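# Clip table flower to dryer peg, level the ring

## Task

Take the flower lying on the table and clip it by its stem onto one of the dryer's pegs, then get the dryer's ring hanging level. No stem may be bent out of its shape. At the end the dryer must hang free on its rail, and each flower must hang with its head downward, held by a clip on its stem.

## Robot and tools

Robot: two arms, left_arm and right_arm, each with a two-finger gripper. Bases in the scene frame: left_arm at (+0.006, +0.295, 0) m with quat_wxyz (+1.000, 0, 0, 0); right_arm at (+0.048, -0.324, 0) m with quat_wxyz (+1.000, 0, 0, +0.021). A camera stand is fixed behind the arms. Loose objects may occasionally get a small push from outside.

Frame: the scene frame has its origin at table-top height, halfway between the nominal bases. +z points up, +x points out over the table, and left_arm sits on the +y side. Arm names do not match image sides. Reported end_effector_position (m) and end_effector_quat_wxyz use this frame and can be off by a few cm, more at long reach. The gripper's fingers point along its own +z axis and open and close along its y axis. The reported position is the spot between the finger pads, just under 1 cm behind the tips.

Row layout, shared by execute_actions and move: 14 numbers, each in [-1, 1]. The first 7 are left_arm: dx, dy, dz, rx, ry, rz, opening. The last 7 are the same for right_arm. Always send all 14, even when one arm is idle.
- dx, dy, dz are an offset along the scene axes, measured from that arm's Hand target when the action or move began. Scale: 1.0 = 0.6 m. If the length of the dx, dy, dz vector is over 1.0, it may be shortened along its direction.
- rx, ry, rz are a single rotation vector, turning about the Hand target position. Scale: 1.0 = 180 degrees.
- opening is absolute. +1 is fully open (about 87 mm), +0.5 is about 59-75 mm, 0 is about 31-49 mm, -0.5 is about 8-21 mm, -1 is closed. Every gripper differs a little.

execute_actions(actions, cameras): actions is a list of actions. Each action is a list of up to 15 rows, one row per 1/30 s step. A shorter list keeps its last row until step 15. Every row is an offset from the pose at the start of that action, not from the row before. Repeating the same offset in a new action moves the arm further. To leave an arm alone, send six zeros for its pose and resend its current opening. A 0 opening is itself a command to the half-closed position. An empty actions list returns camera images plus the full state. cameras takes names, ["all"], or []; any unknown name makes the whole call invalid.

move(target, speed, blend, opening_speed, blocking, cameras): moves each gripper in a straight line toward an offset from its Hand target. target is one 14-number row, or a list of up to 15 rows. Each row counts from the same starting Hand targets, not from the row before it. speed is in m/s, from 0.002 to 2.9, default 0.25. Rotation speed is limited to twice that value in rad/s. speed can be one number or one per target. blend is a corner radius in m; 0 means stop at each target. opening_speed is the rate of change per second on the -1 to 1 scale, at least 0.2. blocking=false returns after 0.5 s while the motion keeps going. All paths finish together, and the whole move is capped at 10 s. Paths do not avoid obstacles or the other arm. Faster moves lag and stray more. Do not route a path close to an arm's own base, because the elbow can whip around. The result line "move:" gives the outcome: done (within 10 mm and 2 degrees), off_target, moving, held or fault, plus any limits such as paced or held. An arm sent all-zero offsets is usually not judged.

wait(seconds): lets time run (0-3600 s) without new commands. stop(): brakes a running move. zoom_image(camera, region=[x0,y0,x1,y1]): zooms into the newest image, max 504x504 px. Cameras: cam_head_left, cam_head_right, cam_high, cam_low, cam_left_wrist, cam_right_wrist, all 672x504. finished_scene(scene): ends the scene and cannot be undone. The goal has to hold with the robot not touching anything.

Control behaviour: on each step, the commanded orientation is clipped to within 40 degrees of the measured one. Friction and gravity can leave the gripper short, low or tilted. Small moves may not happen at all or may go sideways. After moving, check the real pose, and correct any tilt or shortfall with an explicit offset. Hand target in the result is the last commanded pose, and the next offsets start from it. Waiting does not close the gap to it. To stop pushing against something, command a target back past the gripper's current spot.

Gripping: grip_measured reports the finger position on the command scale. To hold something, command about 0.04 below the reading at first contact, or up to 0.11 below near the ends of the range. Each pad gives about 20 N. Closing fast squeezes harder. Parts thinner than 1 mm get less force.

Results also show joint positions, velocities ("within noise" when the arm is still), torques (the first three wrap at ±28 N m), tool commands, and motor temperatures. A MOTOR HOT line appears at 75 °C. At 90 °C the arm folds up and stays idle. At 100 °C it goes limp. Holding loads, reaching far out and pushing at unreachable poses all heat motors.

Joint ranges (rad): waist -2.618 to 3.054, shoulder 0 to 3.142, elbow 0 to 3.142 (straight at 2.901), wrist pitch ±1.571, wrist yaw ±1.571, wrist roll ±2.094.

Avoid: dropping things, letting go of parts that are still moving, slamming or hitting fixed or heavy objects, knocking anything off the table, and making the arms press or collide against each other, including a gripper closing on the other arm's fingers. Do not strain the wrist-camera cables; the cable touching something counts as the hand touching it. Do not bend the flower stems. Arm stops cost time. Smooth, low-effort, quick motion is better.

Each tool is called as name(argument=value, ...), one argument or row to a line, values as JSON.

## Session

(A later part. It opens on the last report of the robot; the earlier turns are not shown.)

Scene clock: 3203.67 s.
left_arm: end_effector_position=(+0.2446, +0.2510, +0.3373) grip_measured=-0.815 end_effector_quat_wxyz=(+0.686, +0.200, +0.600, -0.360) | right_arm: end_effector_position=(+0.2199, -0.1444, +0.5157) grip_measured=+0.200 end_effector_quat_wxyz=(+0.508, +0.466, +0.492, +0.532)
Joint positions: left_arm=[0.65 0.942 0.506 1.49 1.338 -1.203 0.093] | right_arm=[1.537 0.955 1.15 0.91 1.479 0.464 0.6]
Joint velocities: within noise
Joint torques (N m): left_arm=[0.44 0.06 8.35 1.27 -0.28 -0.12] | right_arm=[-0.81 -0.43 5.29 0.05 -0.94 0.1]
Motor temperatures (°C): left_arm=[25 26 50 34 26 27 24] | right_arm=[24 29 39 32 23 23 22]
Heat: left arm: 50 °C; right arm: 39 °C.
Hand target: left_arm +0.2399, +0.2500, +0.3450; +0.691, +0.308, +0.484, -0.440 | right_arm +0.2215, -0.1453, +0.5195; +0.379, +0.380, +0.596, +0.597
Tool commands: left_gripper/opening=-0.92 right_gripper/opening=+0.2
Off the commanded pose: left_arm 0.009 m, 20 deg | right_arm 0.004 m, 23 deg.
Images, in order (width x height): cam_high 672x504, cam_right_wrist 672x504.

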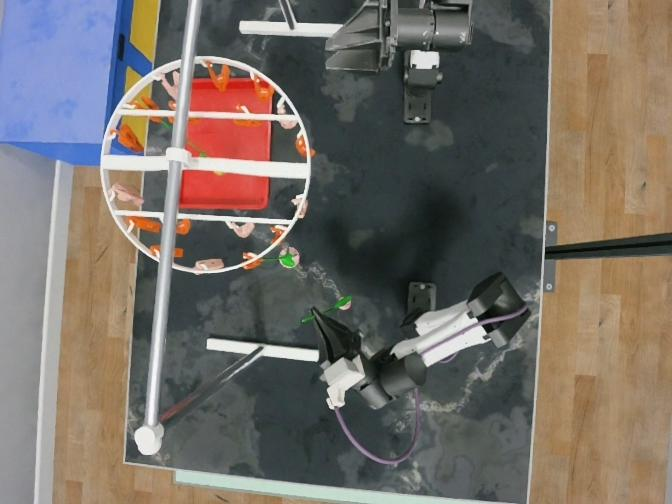

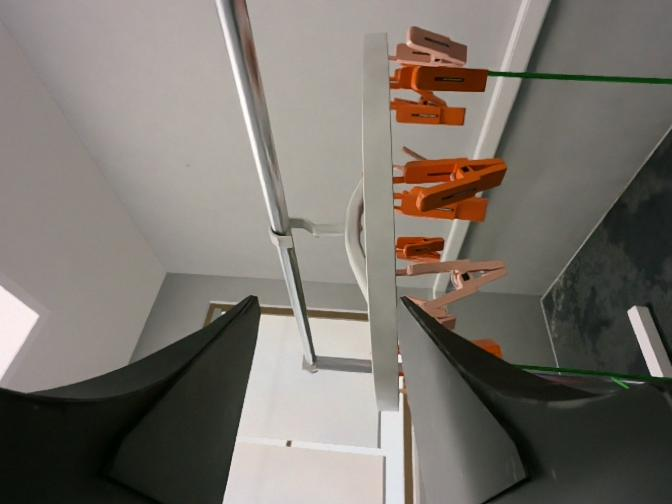

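move(
  target=[
    [0,0,0,0,0,0,-0.92,0.0,0.0,-0.0333,0,0,0,0.2],
    [0,0,0,0,0,0,-0.92,0.0685,0.0345,-0.0333,0,0,0,0.2],
  ],
  speed=0.1,
  blend=[0.01,0],
  cameras=["cam_high","cam_right_wrist"],
)

Scene clock: 3258.13 s.
left_arm: end_effector_position=(+0.2446, +0.2510, +0.3373) grip_measured=-0.815 end_effector_quat_wxyz=(+0.686, +0.200, +0.600, -0.360) | right_arm: end_effector_position=(+0.2647, -0.1230, +0.4898) grip_measured=+0.200 end_effector_quat_wxyz=(+0.384, +0.380, +0.603, +0.588)
Joint positions: left_arm=[0.65 0.942 0.506 1.49 1.338 -1.203 0.093] | right_arm=[0.841 0.912 1.422 -0.526 0.454 1.561 0.6]
Joint torques (N m): left_arm=[0.39 -0.06 8.51 1.23 -0.29 -0.12] | right_arm=[-0.81 0.2 7.91 2.01 -0.27 0.09]
Heat: left arm: 51 °C; right arm: 38 °C.
Hand target: left_arm +0.2399, +0.2500, +0.3450; +0.691, +0.308, +0.484, -0.440 | right_arm +0.2625, -0.1246, +0.4996; +0.379, +0.380, +0.596, +0.597
Off the commanded pose: left_arm 0.009 m, 20 deg | right_arm 0.010 m, 1 deg.
joint sent to its limit (left arm) — joint 4 (wrist pitch), upper limit. The joint targets are off in orientation, not in position.
move: done

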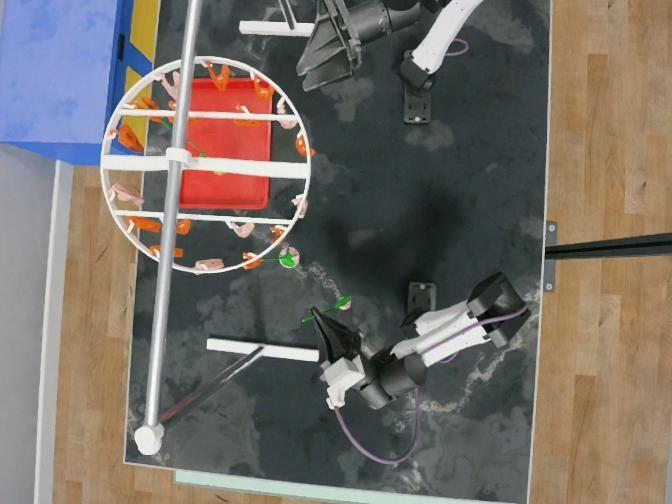

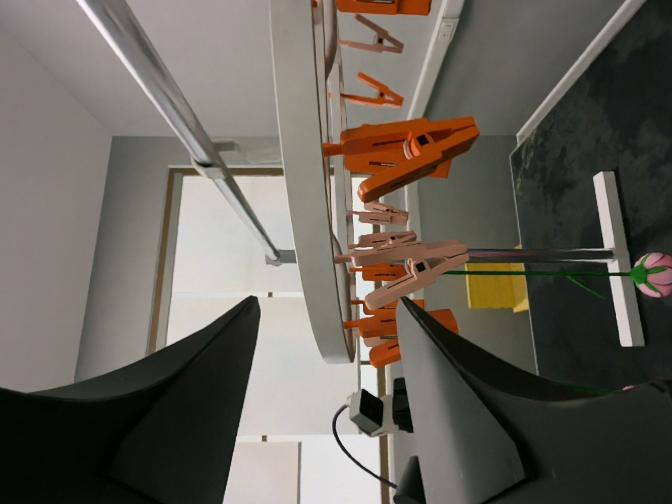

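move(
  target=[0,0,0,0,0,0,-0.92,0.0475,0.0217,0.003,0,0,0,0.2],
  speed=0.08,
  cameras=["cam_right_wrist"],
)

Scene clock: 3272.20 s.
left_arm: end_effector_position=(+0.2446, +0.2510, +0.3373) grip_measured=-0.815 end_effector_quat_wxyz=(+0.686, +0.200, +0.600, -0.360) | right_arm: end_effector_position=(+0.2924, -0.1110, +0.4834) grip_measured=+0.200 end_effector_quat_wxyz=(+0.381, +0.382, +0.613, +0.577)
Joint positions: left_arm=[0.65 0.942 0.506 1.49 1.338 -1.203 0.093] | right_arm=[0.745 0.995 1.445 -0.497 0.358 1.561 0.6]
Joint torques (N m): left_arm=[0.35 0.03 8.4 1.26 -0.3 -0.09] | right_arm=[-0.81 -0.5 8.27 2.42 -0.25 0.09]
Heat: left arm: 51 °C; right arm: 39 °C.
Hand target: left_arm +0.2399, +0.2500, +0.3450; +0.691, +0.308, +0.484, -0.440 | right_arm +0.2911, -0.1117, +0.5014; +0.379, +0.380, +0.596, +0.597
Off the commanded pose: left_arm 0.009 m, 20 deg | right_arm 0.018 m, 3 deg.
joint sent to its limit (left arm) — joint 4 (wrist pitch), upper limit. The joint targets are off in orientation, not in position.
move: off_target (right_arm)

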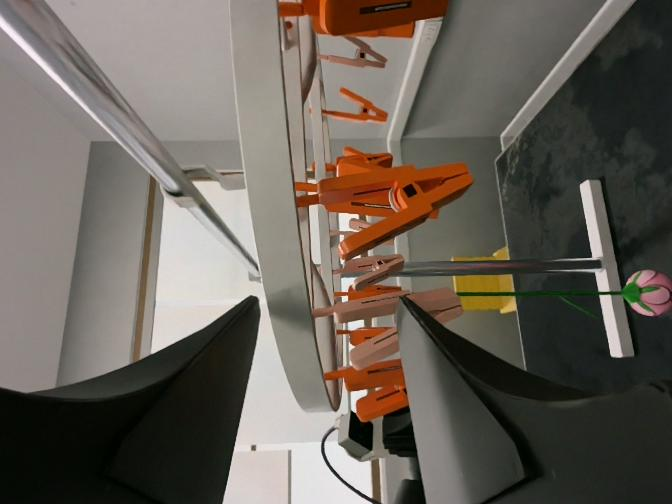

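move(
  target=[0,0,0,0,0,0,-0.92,0.0,-0.003,0.0275,0,0,0,0.2],
  speed=0.08,
  cameras=["cam_right_wrist"],
)

Scene clock: 3282.43 s.
left_arm: end_effector_position=(+0.2446, +0.2510, +0.3373) grip_measured=-0.815 end_effector_quat_wxyz=(+0.686, +0.200, +0.600, -0.360) | right_arm: end_effector_position=(+0.2933, -0.1119, +0.5086) grip_measured=+0.200 end_effector_quat_wxyz=(+0.384, +0.380, +0.602, +0.588)
Joint positions: left_arm=[0.65 0.942 0.506 1.49 1.338 -1.203 0.093] | right_arm=[0.736 1.037 1.546 -0.524 0.349 1.561 0.6]
Joint torques (N m): left_arm=[0.28 0.02 8.53 1.22 -0.3 -0.15] | right_arm=[-0.83 -0.62 7.92 2.03 -0.26 0.09]
Heat: left arm: 51 °C; right arm: 39 °C.
Hand target: left_arm +0.2399, +0.2500, +0.3450; +0.691, +0.308, +0.484, -0.440 | right_arm +0.2911, -0.1134, +0.5179; +0.379, +0.380, +0.596, +0.597
Off the commanded pose: left_arm 0.009 m, 20 deg | right_arm 0.010 m, 1 deg.
joint sent to its limit (left arm) — joint 4 (wrist pitch), upper limit. The joint targets are off in orientation, not in position.
move: done

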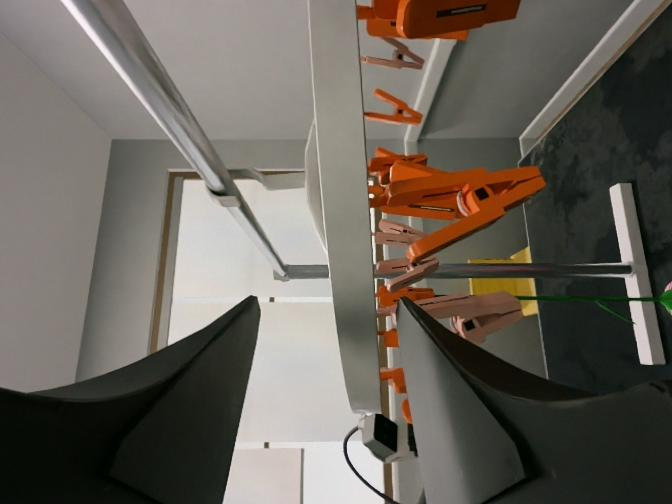

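move(
  target=[0,0,0,0,0,0,-0.92,0.0,0.0,-0.0150,0,0,0,0.2],
  speed=0.05,
  cameras=["cam_right_wrist"],
)

Scene clock: 3289.53 s.
left_arm: end_effector_position=(+0.2446, +0.2510, +0.3373) grip_measured=-0.815 end_effector_quat_wxyz=(+0.686, +0.200, +0.600, -0.360) | right_arm: end_effector_position=(+0.2921, -0.1131, +0.5055) grip_measured=+0.200 end_effector_quat_wxyz=(+0.383, +0.381, +0.603, +0.587)
Joint positions: left_arm=[0.65 0.942 0.506 1.49 1.338 -1.203 0.093] | right_arm=[0.736 1.027 1.532 -0.524 0.349 1.561 0.6]
Joint torques (N m): left_arm=[0.44 -0.21 8.38 1.27 -0.27 -0.13] | right_arm=[-0.81 -1.61 4.45 2.39 -0.26 0.09]
Heat: left arm: 51 °C; right arm: 38 °C.
Hand target: left_arm +0.2399, +0.2500, +0.3450; +0.691, +0.308, +0.484, -0.440 | right_arm +0.2911, -0.1135, +0.5089; +0.380, +0.380, +0.596, +0.597
Off the commanded pose: left_arm 0.009 m, 20 deg | right_arm 0.004 m, 1 deg.
joint sent to its limit (left arm) — joint 4 (wrist pitch), upper limit. The joint targets are off in orientation, not in position.
move: done

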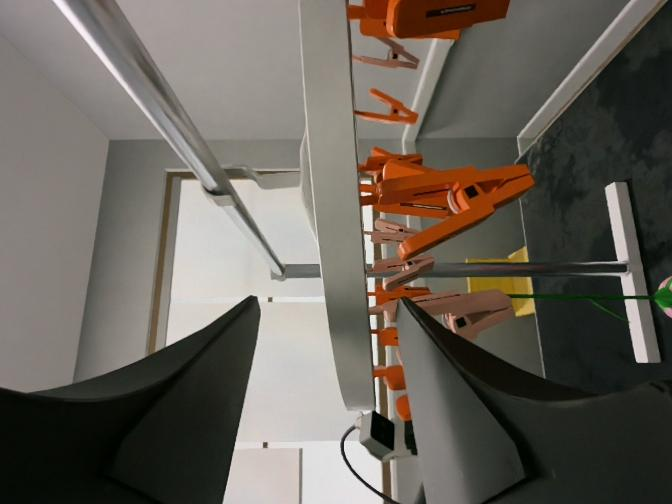

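move(
  target=[
    [0,0,0,0,0,0,-0.92,0.009,0.0042,-0.009,0,0,0,0.2],
    [0,0,0,0,0,0,-0.92,0.009,0.0042,-0.009,0,0,0,-0.3],
  ],
  speed=0.05,
  opening_speed=0.3,
  cameras=["cam_right_wrist"],
)

Scene clock: 3298.17 s.
left_arm: end_effector_position=(+0.2446, +0.2510, +0.3373) grip_measured=-0.815 end_effector_quat_wxyz=(+0.686, +0.200, +0.600, -0.360) | right_arm: end_effector_position=(+0.2965, -0.1115, +0.5006) grip_measured=-0.299 end_effector_quat_wxyz=(+0.383, +0.381, +0.603, +0.587)
Joint positions: left_arm=[0.65 0.942 0.506 1.49 1.338 -1.203 0.093] | right_arm=[0.723 1.026 1.504 -0.496 0.336 1.562 0.35]
Joint torques (N m): left_arm=[0.2 0.09 8.57 1.29 -0.3 -0.15] | right_arm=[-0.81 -1.39 4.51 2.42 -0.26 0.09]
Heat: left arm: 51 °C; right arm: 38 °C.
Hand target: left_arm +0.2399, +0.2500, +0.3450; +0.691, +0.308, +0.484, -0.440 | right_arm +0.2965, -0.1109, +0.5034; +0.379, +0.380, +0.596, +0.597
Off the commanded pose: left_arm 0.009 m, 20 deg | right_arm 0.003 m, 1 deg.
joint sent to its limit (left arm) — joint 4 (wrist pitch), upper limit. The joint targets are off in orientation, not in position.
move: done

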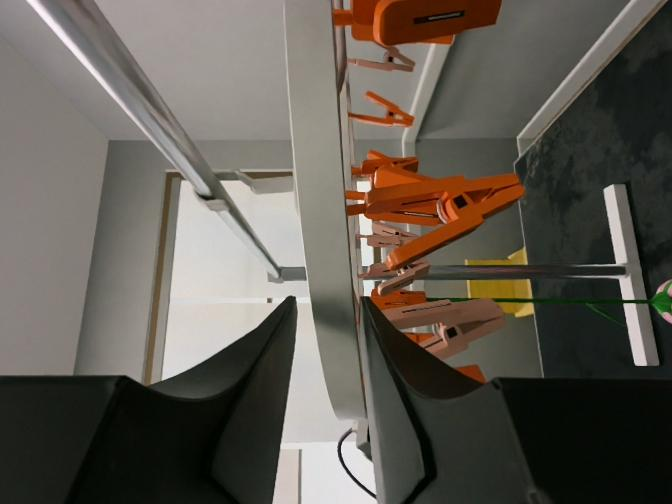

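move(
  target=[0,0,0,0,0,0,-0.92,0.0,0.0,0.0,0,0,0,-0.48],
  speed=0.05,
  opening_speed=0.3,
  cameras=["cam_right_wrist"],
)

Scene clock: 3303.77 s.
left_arm: end_effector_position=(+0.2446, +0.2510, +0.3373) grip_measured=-0.815 end_effector_quat_wxyz=(+0.686, +0.200, +0.600, -0.360) | right_arm: end_effector_position=(+0.2965, -0.1115, +0.5007) grip_measured=-0.479 end_effector_quat_wxyz=(+0.383, +0.381, +0.603, +0.587)
Joint positions: left_arm=[0.65 0.942 0.506 1.49 1.338 -1.203 0.093] | right_arm=[0.723 1.026 1.504 -0.496 0.336 1.562 0.261]
Joint torques (N m): left_arm=[0.32 -0.02 8.47 1.25 -0.32 -0.1] | right_arm=[-0.81 -1.32 4.49 2.42 -0.26 0.09]
Motor temperatures (°C): left_arm=[25 26 51 34 26 27 24] | right_arm=[24 27 38 37 23 23 22]
Heat: left arm: 51 °C; right arm: 38 °C.
Hand target: left_arm +0.2399, +0.2500, +0.3450; +0.691, +0.308, +0.484, -0.440 | right_arm +0.2965, -0.1109, +0.5035; +0.379, +0.380, +0.596, +0.597
Off the commanded pose: left_arm 0.009 m, 20 deg | right_arm 0.003 m, 1 deg.
joint sent to its limit (left arm) — joint 4 (wrist pitch), upper limit. The joint targets are off in orientation, not in position.
move: done

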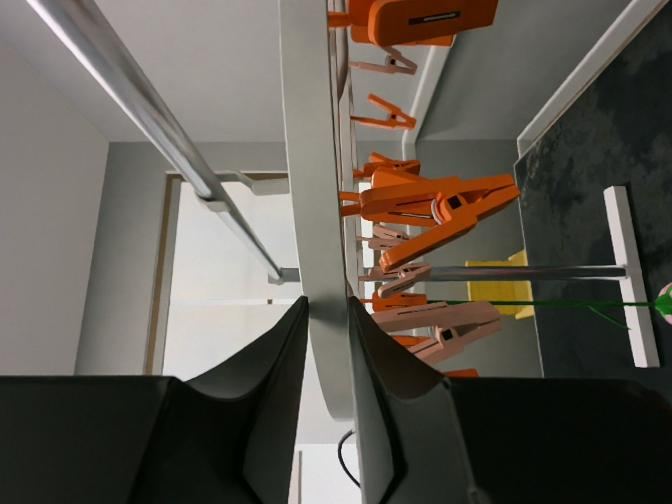

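move(
  target=[
    [0,0,0,0,0,0,-0.92,0,0,0,0,0,0,-0.58],
    [0,0,0,0,0,0,-0.92,-0.0307,0.0313,0,0,0,-0.012,-0.58],
    [0,0,0,0,0,0,-0.92,-0.0602,0.0735,0,0,0,-0.027,-0.58],
    [0,0,0,0,0,0,-0.92,-0.0820,0.1203,0,0,0,-0.041,-0.58],
    [0,0,0,0,0,0,-0.92,-0.0953,0.1702,0,0,0,-0.056,-0.58],
    [0,0,0,0,0,0,-0.92,-0.0998,0.2215,0,0,0,-0.069,-0.58],
    [0,0,0,0,0,0,-0.92,-0.0953,0.2728,0,0,0,-0.083,-0.58],
    [0,0,0,0,0,0,-0.92,-0.0820,0.3227,0,0,0,-0.097,-0.58],
    [0,0,0,0,0,0,-0.92,-0.0602,0.3695,0,0,0,-0.111,-0.58],
  ],
  speed=0.08,
  opening_speed=0.4,
  blend=[0,0.008,0.008,0.008,0.008,0.008,0.008,0.008,0],
  cameras=["cam_high","cam_right_wrist"],
)

Scene clock: 3330.67 s.
left_arm: end_effector_position=(+0.2446, +0.2510, +0.3373) grip_measured=-0.815 end_effector_quat_wxyz=(+0.686, +0.200, +0.600, -0.360) | right_arm: end_effector_position=(+0.2554, +0.1175, +0.4968) grip_measured=-0.580 end_effector_quat_wxyz=(+0.474, +0.463, +0.534, +0.525)
Joint positions: left_arm=[0.65 0.942 0.506 1.49 1.338 -1.203 0.093] | right_arm=[1.428 1.84 2.138 -0.295 1.348 1.546 0.21]
Joint torques (N m): left_arm=[0.25 -0.02 8.64 1.25 -0.25 -0.1] | right_arm=[-0.99 -6.39 8.43 1.45 0.21 0.08]
Heat: left arm: 51 °C; right arm: 38 °C.
Hand target: left_arm +0.2399, +0.2500, +0.3450; +0.691, +0.308, +0.484, -0.440 | right_arm +0.2604, +0.1108, +0.5035; +0.477, +0.478, +0.521, +0.522
Off the commanded pose: left_arm 0.009 m, 20 deg | right_arm 0.011 m, 2 deg.
joint sent to its limit (left arm) — joint 4 (wrist pitch), upper limit. The joint targets are off in orientation, not in position.
move: off_target (right_arm)

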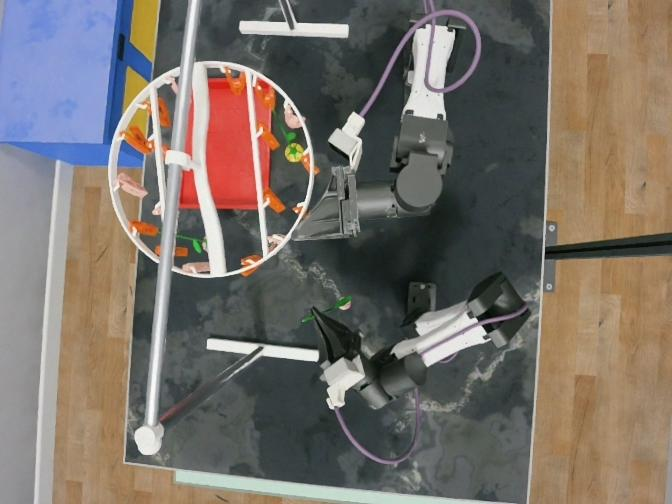

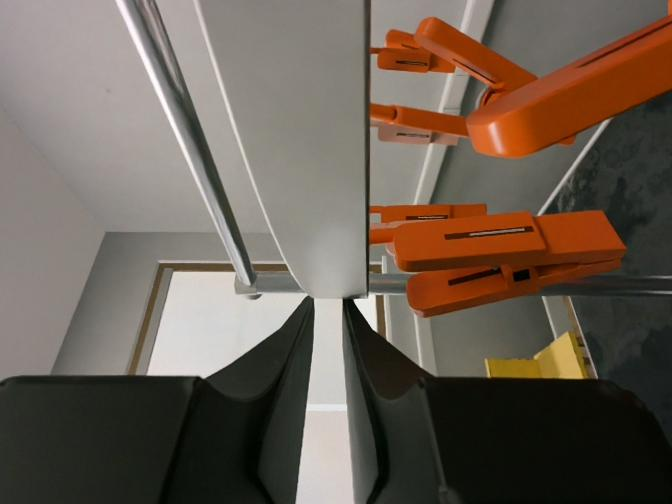

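move(
  target=[
    [0,0,0,0,0,0,-0.92,-0.1,-0.010,0,0,0,0,0.2],
    [0,0,0,0,0,0,-0.92,-0.08,-0.2723,0.029,0,0,0.069,0.2],
  ],
  speed=0.15,
  opening_speed=0.8,
  blend=[0.02,0],
  cameras=["cam_high","cam_right_wrist"],
)

Scene clock: 3362.70 s.
left_arm: end_effector_position=(+0.2446, +0.2510, +0.3373) grip_measured=-0.815 end_effector_quat_wxyz=(+0.686, +0.200, +0.600, -0.360) | right_arm: end_effector_position=(+0.2119, -0.0530, +0.5247) grip_measured=+0.200 end_effector_quat_wxyz=(+0.415, +0.424, +0.565, +0.574)
Joint positions: left_arm=[0.65 0.942 0.506 1.49 1.338 -1.203 0.093] | right_arm=[1.483 1.166 1.646 -0.47 1.225 1.578 0.6]
Joint torques (N m): left_arm=[0.25 -0.09 8.44 1.28 -0.28 -0.1] | right_arm=[-0.77 -2.07 4.14 1.54 -0.24 -0.09]
Heat: left arm: 52 °C; right arm: 40 °C.
Hand target: left_arm +0.2399, +0.2500, +0.3450; +0.691, +0.308, +0.484, -0.440 | right_arm +0.2124, -0.0527, +0.5209; +0.418, +0.418, +0.570, +0.570
Off the commanded pose: left_arm 0.009 m, 20 deg | right_arm 0.004 m, 1 deg.
joint sent to its limit (left arm) — joint 4 (wrist pitch), upper limit. The joint targets are off in orientation, not in position.
move: done

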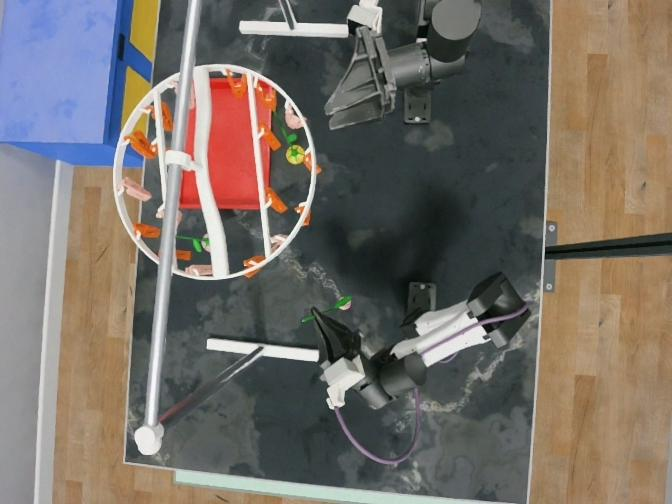

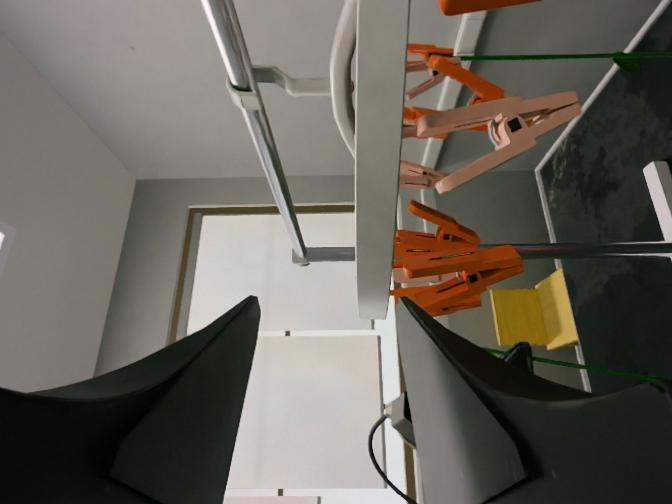

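move(
  target=[
    [0,0,0,0,0,0,-0.92,0.0,0.0,-0.0183,0,0,0,0.2],
    [0,0,0,0,0,0,-0.92,0.0633,0.0202,-0.0183,0,0,0,0.2],
  ],
  speed=0.1,
  blend=[0.01,0],
  cameras=["cam_right_wrist"],
)

Scene clock: 3378.07 s.
left_arm: end_effector_position=(+0.2446, +0.2510, +0.3373) grip_measured=-0.815 end_effector_quat_wxyz=(+0.686, +0.200, +0.600, -0.360) | right_arm: end_effector_position=(+0.2490, -0.0432, +0.5078) grip_measured=+0.200 end_effector_quat_wxyz=(+0.420, +0.419, +0.573, +0.565)
Joint positions: left_arm=[0.65 0.942 0.506 1.49 1.338 -1.203 0.093] | right_arm=[1.293 1.183 1.595 -0.429 1.035 1.578 0.6]
Joint torques (N m): left_arm=[0.39 0.31 8.43 1.22 -0.26 -0.17] | right_arm=[-0.81 -1.68 5.27 2.02 -0.2 -0.1]
Heat: left arm: 52 °C; right arm: 39 °C.
Hand target: left_arm +0.2399, +0.2500, +0.3450; +0.691, +0.308, +0.484, -0.440 | right_arm +0.2504, -0.0405, +0.5100; +0.418, +0.419, +0.570, +0.570
Off the commanded pose: left_arm 0.009 m, 20 deg | right_arm 0.004 m, 1 deg.
joint sent to its limit (left arm) — joint 4 (wrist pitch), upper limit. The joint targets are off in orientation, not in position.
move: done; blend cut to 0.0055 m at target 1

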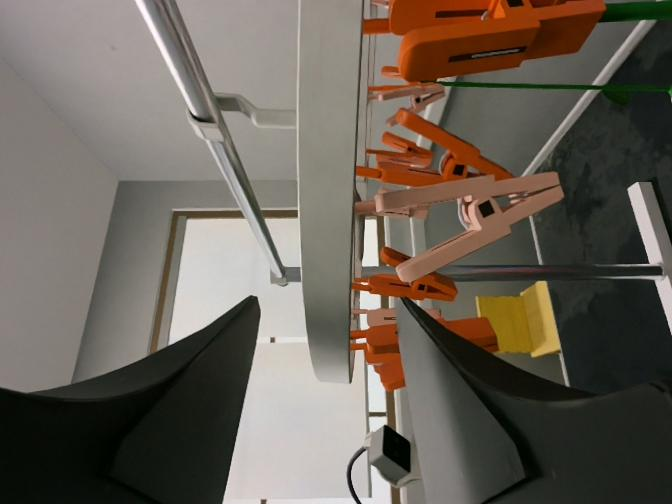

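move(
  target=[
    [0,0,0,0,0,0,-0.92,0,0,0,0,0,0,-0.6],
    [0,0,0,0,0,0,-0.92,-0.009,0.0278,0,0,0,-0.014,-0.6],
    [0,0,0,0,0,0,-0.92,-0.0170,0.0778,0,0,0,-0.042,-0.6],
    [0,0,0,0,0,0,-0.92,-0.0160,0.1288,0,0,0,-0.069,-0.6],
    [0,0,0,0,0,0,-0.92,-0.0085,0.169,0,0,0,-0.092,-0.6],
    [0,0,0,0,0,0,-0.92,0.0025,0.2032,0,0,0,-0.108,-0.6],
  ],
  speed=0.08,
  opening_speed=0.5,
  blend=[0,0.008,0.008,0.008,0.008,0],
  cameras=["cam_high","cam_right_wrist"],
)

Scene clock: 3398.40 s.
left_arm: end_effector_position=(+0.2446, +0.2510, +0.3373) grip_measured=-0.815 end_effector_quat_wxyz=(+0.686, +0.200, +0.600, -0.360) | right_arm: end_effector_position=(+0.2449, +0.0884, +0.5031) grip_measured=-0.454 end_effector_quat_wxyz=(+0.504, +0.494, +0.505, +0.497)
Joint positions: left_arm=[0.65 0.942 0.506 1.49 1.338 -1.203 0.093] | right_arm=[1.471 1.805 2.11 -0.27 1.51 1.518 0.273]
Joint torques (N m): left_arm=[0.28 -0.03 8.55 1.22 -0.32 -0.12] | right_arm=[-1.58 -5.89 8.24 1.44 0.11 -0.11]
Heat: left arm: 52 °C; right arm: 38 °C.
Hand target: left_arm +0.2399, +0.2500, +0.3450; +0.691, +0.308, +0.484, -0.440 | right_arm +0.2517, +0.0815, +0.5099; +0.508, +0.509, +0.491, +0.492
Off the commanded pose: left_arm 0.009 m, 20 deg | right_arm 0.012 m, 2 deg.
joint sent to its limit (left arm) — joint 4 (wrist pitch), upper limit. The joint targets are off in orientation, not in position.
move: off_target (right_arm)

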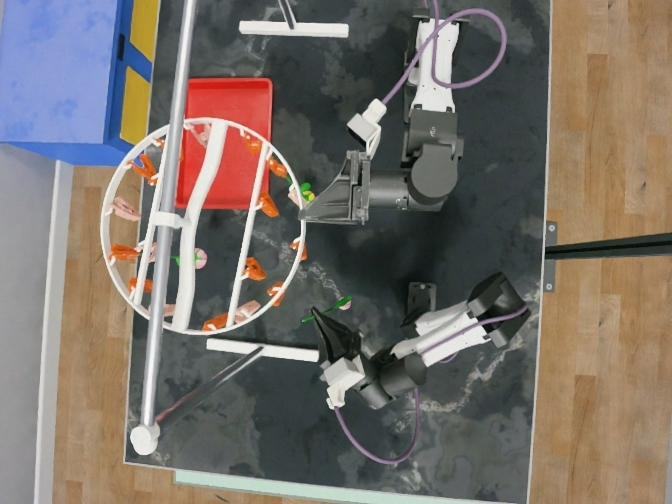

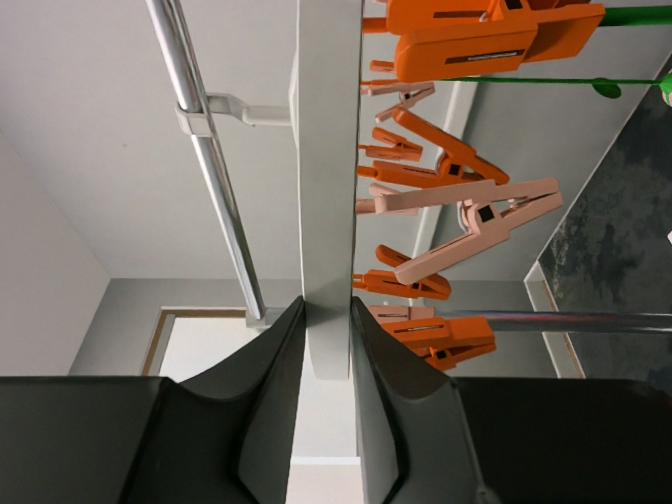

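move(
  target=[0,0,0,0,0,0,-0.92,-0.004,-0.1150,0,0,0,0,-0.6],
  speed=0.07,
  cameras=["cam_high","cam_right_wrist"],
)

Scene clock: 3442.07 s.
left_arm: end_effector_position=(+0.2446, +0.2510, +0.3373) grip_measured=-0.815 end_effector_quat_wxyz=(+0.686, +0.200, +0.600, -0.360) | right_arm: end_effector_position=(+0.2437, +0.0303, +0.5035) grip_measured=-0.454 end_effector_quat_wxyz=(+0.505, +0.490, +0.511, +0.494)
Joint positions: left_arm=[0.65 0.942 0.506 1.49 1.338 -1.203 0.093] | right_arm=[1.463 1.575 1.873 -0.319 1.495 1.56 0.273]
Joint torques (N m): left_arm=[0.36 -0.2 8.47 1.2 -0.3 -0.12] | right_arm=[-1.61 -7.3 4.67 1.45 0.27 0.15]
Heat: left arm: 52 °C; right arm: 41 °C.
Hand target: left_arm +0.2399, +0.2500, +0.3450; +0.691, +0.308, +0.484, -0.440 | right_arm +0.2494, +0.0124, +0.5100; +0.508, +0.509, +0.491, +0.492
Off the commanded pose: left_arm 0.009 m, 20 deg | right_arm 0.020 m, 3 deg.
joint sent to its limit (left arm) — joint 4 (wrist pitch), upper limit. The joint targets are off in orientation, not in position.
move: off_target (right_arm)

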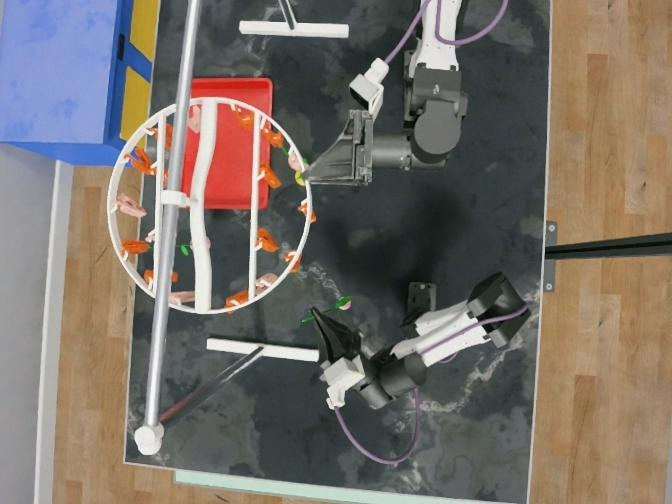

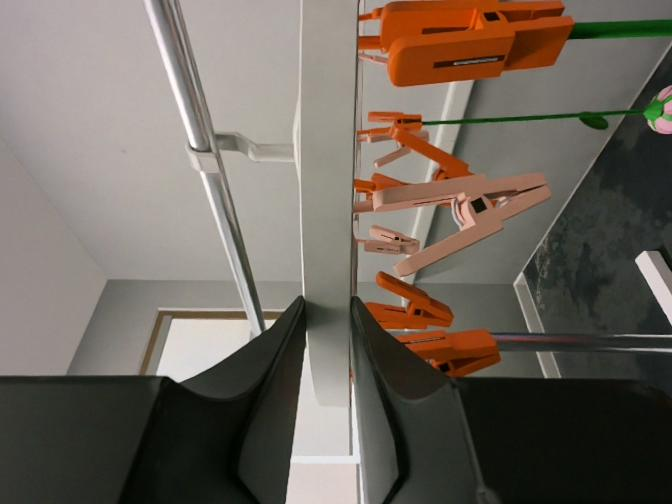

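move(
  target=[
    [0,0,0,0,0,0,-0.92,0,0.0250,0,0,0,0,-0.6],
    [0,0,0,0,0,0,-0.92,0,0.0280,0,0,0,0,-0.28],
    [0,0,0,0,0,0,-0.92,-0.0113,0.0843,0,0,0,0.01,-0.28],
    [0,0,0,0,0,0,-0.92,-0.0157,0.1335,0,0,0,0.015,-0.28],
    [0,0,0,0,0,0,-0.92,-0.0113,0.1827,0,0,0,0.015,-0.28],
  ],
  speed=0.07,
  opening_speed=0.4,
  blend=[0,0,0.008,0.008,0],
  cameras=["cam_high","cam_right_wrist"],
)

Scene clock: 3477.90 s.
left_arm: end_effector_position=(+0.2446, +0.2510, +0.3373) grip_measured=-0.815 end_effector_quat_wxyz=(+0.686, +0.200, +0.600, -0.360) | right_arm: end_effector_position=(+0.2437, +0.1217, +0.5058) grip_measured=-0.280 end_effector_quat_wxyz=(+0.501, +0.494, +0.503, +0.502)
Joint positions: left_arm=[0.65 0.942 0.506 1.49 1.338 -1.203 0.093] | right_arm=[1.478 1.961 2.314 -0.266 1.511 1.476 0.36]
Joint torques (N m): left_arm=[0.5 -0.18 8.54 1.29 -0.3 -0.12] | right_arm=[-0.09 -6.87 7.94 1.23 -0.18 -0.02]
Motor temperatures (°C): left_arm=[25 26 52 33 26 27 24] | right_arm=[24 33 38 35 23 23 23]
Heat: left arm: 52 °C; right arm: 38 °C.
Hand target: left_arm +0.2399, +0.2500, +0.3450; +0.691, +0.308, +0.484, -0.440 | right_arm +0.2427, +0.1221, +0.5098; +0.497, +0.497, +0.503, +0.503
Off the commanded pose: left_arm 0.009 m, 20 deg | right_arm 0.004 m, 1 deg.
joint sent to its limit (left arm) — joint 4 (wrist pitch), upper limit. The joint targets are off in orientation, not in position.
move: done; target 2's new opening was sent with right_arm's hand 0.014 m and 3 deg from that target

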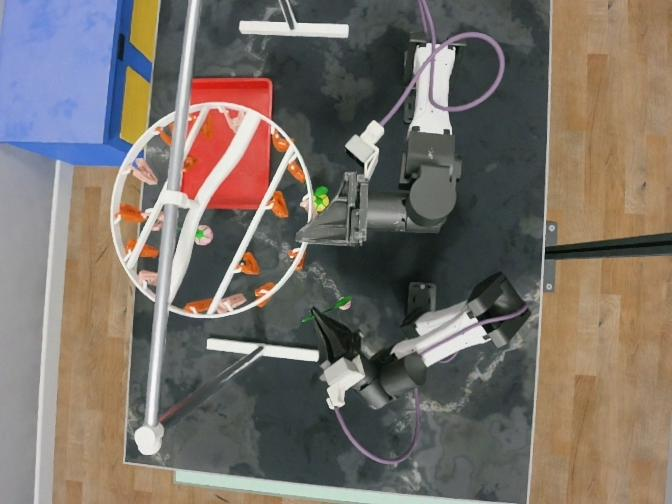

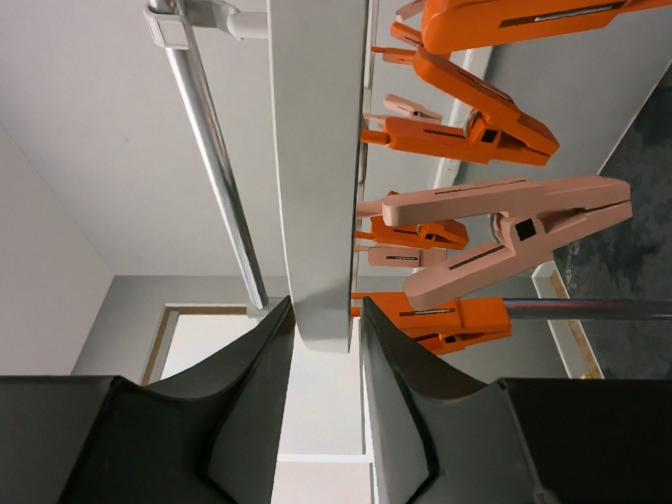

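move(
  target=[0,0,0,0,0,0,-0.92,0.02,0.0617,0,0,0,0.005,-0.28],
  speed=0.06,
  cameras=["cam_high"],
)

Scene clock: 3486.63 s.
left_arm: end_effector_position=(+0.2446, +0.2510, +0.3373) grip_measured=-0.815 end_effector_quat_wxyz=(+0.686, +0.200, +0.600, -0.360) | right_arm: end_effector_position=(+0.2526, +0.1590, +0.5070) grip_measured=-0.280 end_effector_quat_wxyz=(+0.501, +0.487, +0.505, +0.507)
Joint positions: left_arm=[0.65 0.942 0.506 1.49 1.338 -1.203 0.093] | right_arm=[1.46 2.189 2.653 -0.29 1.476 1.386 0.36]
Joint torques (N m): left_arm=[0.28 -0.05 8.49 1.24 -0.31 -0.07] | right_arm=[-0.73 -7.94 7.36 1.21 -0.32 0.07]
Heat: left arm: 52 °C; right arm: 38 °C.
Hand target: left_arm +0.2399, +0.2500, +0.3450; +0.691, +0.308, +0.484, -0.440 | right_arm +0.2546, +0.1592, +0.5098; +0.493, +0.493, +0.507, +0.507
Off the commanded pose: left_arm 0.009 m, 20 deg | right_arm 0.003 m, 1 deg.
joint sent to its limit (left arm) — joint 4 (wrist pitch), upper limit. The joint targets are off in orientation, not in position.
move: done

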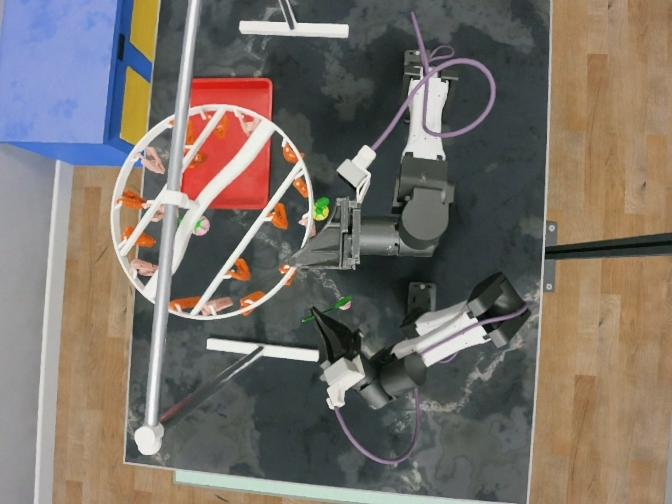

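move(
  target=[
    [0,0,0,0,0,0,-0.92,-0.1417,-0.005,0,0,0,0,-0.2],
    [0,0,0,0,0,0,-0.92,-0.1577,-0.1403,-0.1,-0.453,-0.214,-0.0554,0.08],
  ],
  speed=[0.12,0.2],
  blend=[0.015,0],
  cameras=["cam_high","cam_right_wrist"],
)

Scene clock: 3533.47 s.
left_arm: end_effector_position=(+0.2446, +0.2510, +0.3373) grip_measured=-0.815 end_effector_quat_wxyz=(+0.686, +0.200, +0.600, -0.360) | right_arm: end_effector_position=(+0.1600, +0.0879, +0.4390) grip_measured=+0.079 end_effector_quat_wxyz=(+0.703, -0.047, +0.706, +0.068)
Joint positions: left_arm=[0.65 0.942 0.506 1.49 1.338 -1.203 0.093] | right_arm=[1.687 1.997 2.455 -0.951 1.567 0.523 0.54]
Joint torques (N m): left_arm=[0.2 0.05 8.51 1.25 -0.28 -0.12] | right_arm=[0.23 -10.32 4.57 1.33 0.41 0.01]
Heat: left arm: 53 °C; right arm: 38 °C.
Hand target: left_arm +0.2399, +0.2500, +0.3450; +0.691, +0.308, +0.484, -0.440 | right_arm +0.1600, +0.0749, +0.4499; +0.854, -0.082, +0.493, +0.143
Off the commanded pose: left_arm 0.009 m, 20 deg | right_arm 0.017 m, 31 deg.
joint sent to its limit (left arm) — joint 4 (wrist pitch), upper limit. The joint targets are off in orientation, not in position.
joint sent to its limit (right arm) — joint 5 (wrist yaw), upper limit. The joint targets are off in orientation, not in position.
move: off_target (right_arm); target 2's new opening was sent with right_arm's hand 0.017 m and 31 deg from that target

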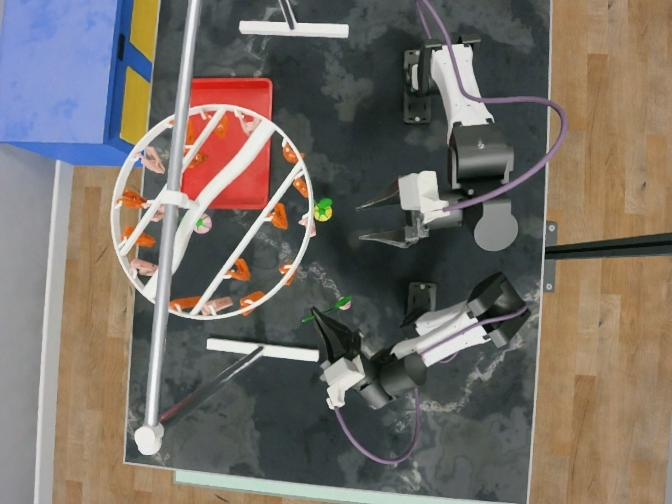

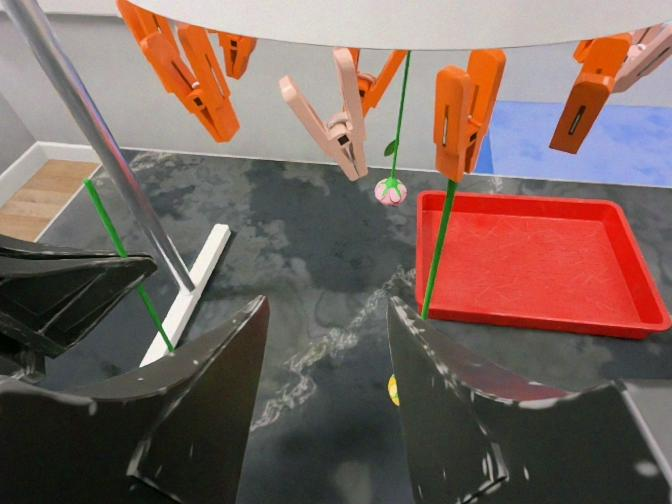

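move(
  target=[0,0,0,0,0,0,-0.92,0.0533,0.0267,0.05,0,0,0,0.08],
  speed=0.12,
  cameras=["cam_right_wrist"],
)

Scene clock: 3565.70 s.
left_arm: end_effector_position=(+0.2446, +0.2510, +0.3373) grip_measured=-0.815 end_effector_quat_wxyz=(+0.686, +0.200, +0.600, -0.360) | right_arm: end_effector_position=(+0.1902, +0.0942, +0.4715) grip_measured=+0.080 end_effector_quat_wxyz=(+0.849, -0.102, +0.501, +0.133)
Joint positions: left_arm=[0.65 0.942 0.506 1.49 1.338 -1.203 0.093] | right_arm=[1.589 1.774 1.482 1.369 0.999 -1.048 0.54]
Joint torques (N m): left_arm=[0.57 0.08 8.42 1.31 -0.29 -0.09] | right_arm=[-0.83 -5.96 7.49 0.97 -0.76 -0.03]
Motor temperatures (°C): left_arm=[25 25 53 33 26 27 24] | right_arm=[24 38 37 34 23 23 23]
Heat: left arm: 53 °C; right arm: 38 °C.
Hand target: left_arm +0.2399, +0.2500, +0.3450; +0.691, +0.308, +0.484, -0.440 | right_arm +0.1920, +0.0910, +0.4798; +0.854, -0.082, +0.493, +0.143
Off the commanded pose: left_arm 0.009 m, 20 deg | right_arm 0.009 m, 3 deg.
joint sent to its limit (left arm) — joint 4 (wrist pitch), upper limit. The joint targets are off in orientation, not in position.
move: off_target (right_arm)

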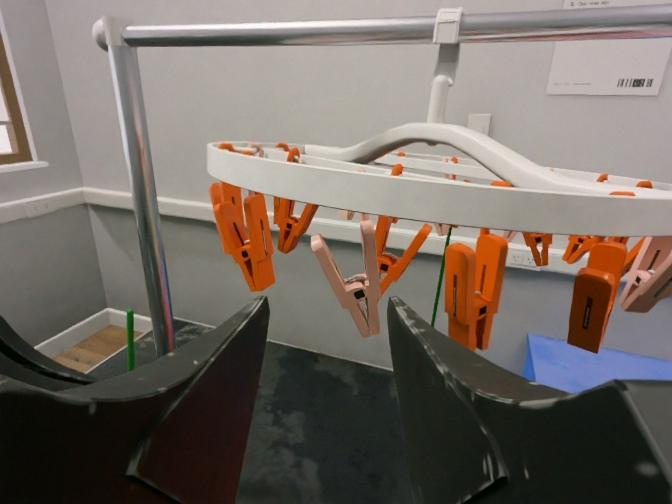

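move(
  target=[
    [0,0,0,0,0,0,-0.92,0.0033,-0.0117,0,0,0,0,0.1],
    [0,0,0,0,0,0,-0.92,0.05,0.005,0.003,0,0,0,0.1],
  ],
  speed=0.07,
  blend=[0.003,0],
  cameras=["cam_right_wrist"],
)

Scene clock: 3589.33 s.
left_arm: end_effector_position=(+0.2446, +0.2510, +0.3373) grip_measured=-0.815 end_effector_quat_wxyz=(+0.686, +0.200, +0.600, -0.360) | right_arm: end_effector_position=(+0.2207, +0.0968, +0.4702) grip_measured=+0.100 end_effector_quat_wxyz=(+0.851, -0.093, +0.499, +0.132)
Joint positions: left_arm=[0.65 0.942 0.506 1.49 1.338 -1.203 0.093] | right_arm=[1.506 1.774 1.482 1.296 0.96 -0.94 0.55]
Joint torques (N m): left_arm=[0.43 -0.01 8.65 1.3 -0.31 -0.15] | right_arm=[-0.8 -7.34 7.77 0.58 -0.74 0.18]
Heat: left arm: 53 °C; right arm: 39 °C.
Hand target: left_arm +0.2399, +0.2500, +0.3450; +0.691, +0.308, +0.484, -0.440 | right_arm +0.2219, +0.0940, +0.4816; +0.854, -0.082, +0.493, +0.143
Off the commanded pose: left_arm 0.009 m, 20 deg | right_arm 0.012 m, 2 deg.
joint sent to its limit (left arm) — joint 4 (wrist pitch), upper limit. The joint targets are off in orientation, not in position.
move: off_target (right_arm); blend cut to 0 m at target 1

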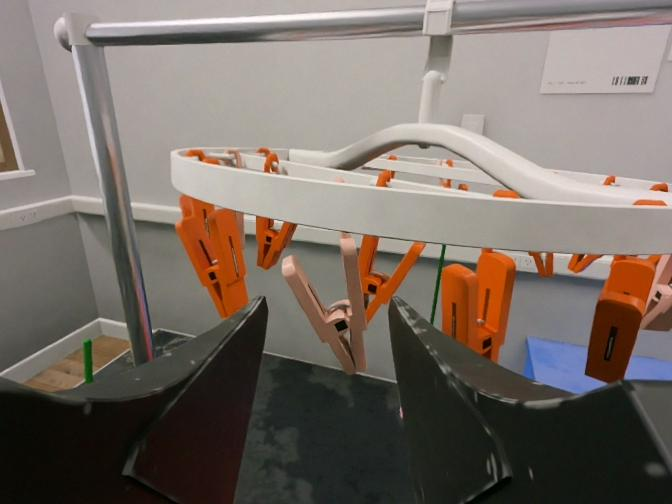

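move(
  target=[0,0,0,0,0,0,-0.92,0.0462,0.019,0.0017,0,0,0,0.1],
  speed=0.07,
  cameras=["cam_right_wrist"],
)

Scene clock: 3604.80 s.
left_arm: end_effector_position=(+0.2446, +0.2510, +0.3373) grip_measured=-0.815 end_effector_quat_wxyz=(+0.686, +0.200, +0.600, -0.360) | right_arm: end_effector_position=(+0.2484, +0.1032, +0.4739) grip_measured=+0.100 end_effector_quat_wxyz=(+0.852, -0.088, +0.499, +0.134)
Joint positions: left_arm=[0.65 0.942 0.506 1.49 1.338 -1.203 0.093] | right_arm=[1.433 1.789 1.527 1.194 0.92 -0.839 0.55]
Joint torques (N m): left_arm=[0.4 -0.14 8.42 1.25 -0.31 -0.17] | right_arm=[-0.79 -6.28 8.84 0.66 -0.7 0.16]
Heat: left arm: 53 °C; right arm: 40 °C.
Hand target: left_arm +0.2399, +0.2500, +0.3450; +0.691, +0.308, +0.484, -0.440 | right_arm +0.2497, +0.1054, +0.4827; +0.854, -0.082, +0.493, +0.143
Off the commanded pose: left_arm 0.009 m, 20 deg | right_arm 0.009 m, 1 deg.
joint sent to its limit (left arm) — joint 4 (wrist pitch), upper limit. The joint targets are off in orientation, not in position.
move: done

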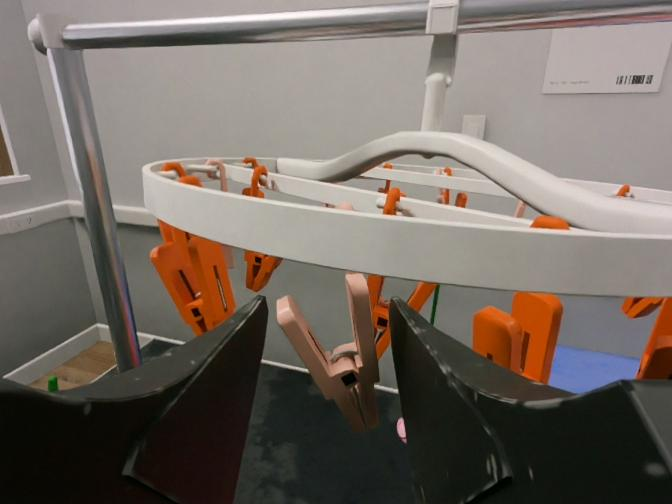

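move(
  target=[0,0,0,0,0,0,-0.92,0,0,0,0,0,0,-0.46],
  speed=0.07,
  opening_speed=0.3,
  cameras=["cam_right_wrist","cam_high"],
)

Scene clock: 3620.53 s.
left_arm: end_effector_position=(+0.2446, +0.2510, +0.3373) grip_measured=-0.815 end_effector_quat_wxyz=(+0.686, +0.200, +0.600, -0.360) | right_arm: end_effector_position=(+0.2490, +0.1033, +0.4738) grip_measured=-0.266 end_effector_quat_wxyz=(+0.852, -0.089, +0.499, +0.133)
Joint positions: left_arm=[0.65 0.942 0.506 1.49 1.338 -1.203 0.093] | right_arm=[1.431 1.789 1.527 1.192 0.919 -0.838 0.367]
Joint torques (N m): left_arm=[0.27 0.03 8.7 1.22 -0.31 -0.09] | right_arm=[-0.68 -6.3 8.87 0.71 -0.7 0.17]
Heat: left arm: 53 °C; right arm: 41 °C.
Hand target: left_arm +0.2399, +0.2500, +0.3450; +0.691, +0.308, +0.484, -0.440 | right_arm +0.2498, +0.1053, +0.4827; +0.854, -0.082, +0.493, +0.143
Off the commanded pose: left_arm 0.009 m, 20 deg | right_arm 0.009 m, 2 deg.
joint sent to its limit (left arm) — joint 4 (wrist pitch), upper limit. The joint targets are off in orientation, not in position.
move: done
Images, in order (width x height): cam_high 672x504, cam_right_wrist 672x504.

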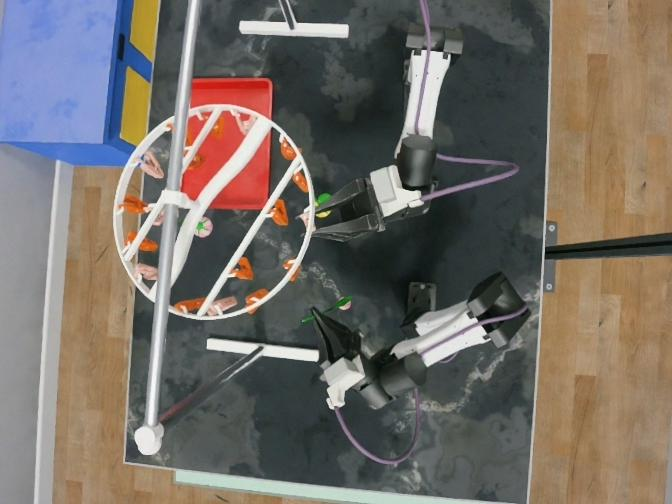

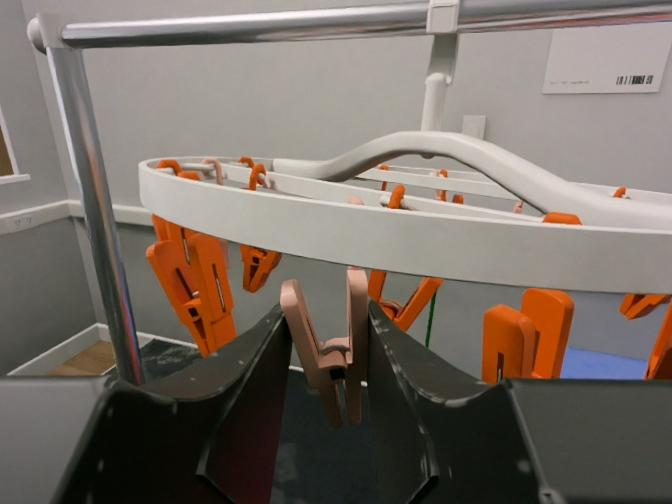

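zoom_image(
  camera="cam_right_wrist",
  region=[240, 240, 420, 450],
)

Scaled by 2.400 from the camera's image (finer frame: 960x720).

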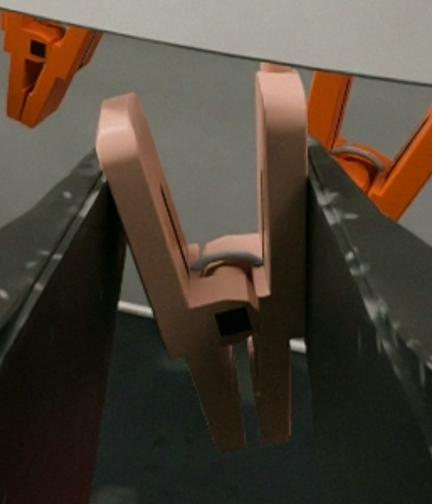

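move(
  target=[
    [0,0,0,0,0,0,-0.92,0,0,0,0,0,0,-0.05],
    [0,0,0,0,0,0,-0.92,-0.003,0,0.0150,0,0,0,-0.05],
  ],
  speed=0.05,
  opening_speed=0.5,
  cameras=["cam_right_wrist"],
)

Scene clock: 3641.67 s.
left_arm: end_effector_position=(+0.2446, +0.2510, +0.3373) grip_measured=-0.815 end_effector_quat_wxyz=(+0.686, +0.200, +0.600, -0.360) | right_arm: end_effector_position=(+0.2489, +0.1024, +0.4842) grip_measured=-0.050 end_effector_quat_wxyz=(+0.852, -0.085, +0.498, +0.136)
Joint positions: left_arm=[0.65 0.942 0.506 1.49 1.338 -1.203 0.093] | right_arm=[1.431 1.789 1.564 1.164 0.919 -0.838 0.475]
Joint torques (N m): left_arm=[0.27 -0.13 8.5 1.25 -0.29 -0.13] | right_arm=[-0.24 -6.15 8.81 0.65 -0.67 0.1]
Motor temperatures (°C): left_arm=[25 25 53 33 26 27 24] | right_arm=[24 35 42 31 23 23 23]
Heat: left arm: 53 °C; right arm: 42 °C.
Hand target: left_arm +0.2399, +0.2500, +0.3450; +0.691, +0.308, +0.484, -0.440 | right_arm +0.2480, +0.1053, +0.4917; +0.854, -0.082, +0.493, +0.143
Off the commanded pose: left_arm 0.009 m, 20 deg | right_arm 0.008 m, 1 deg.
joint sent to its limit (left arm) — joint 4 (wrist pitch), upper limit. The joint targets are off in orientation, not in position.
move: done

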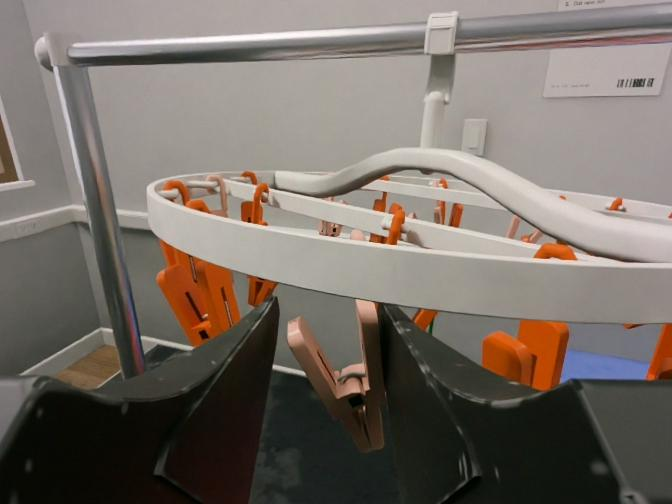

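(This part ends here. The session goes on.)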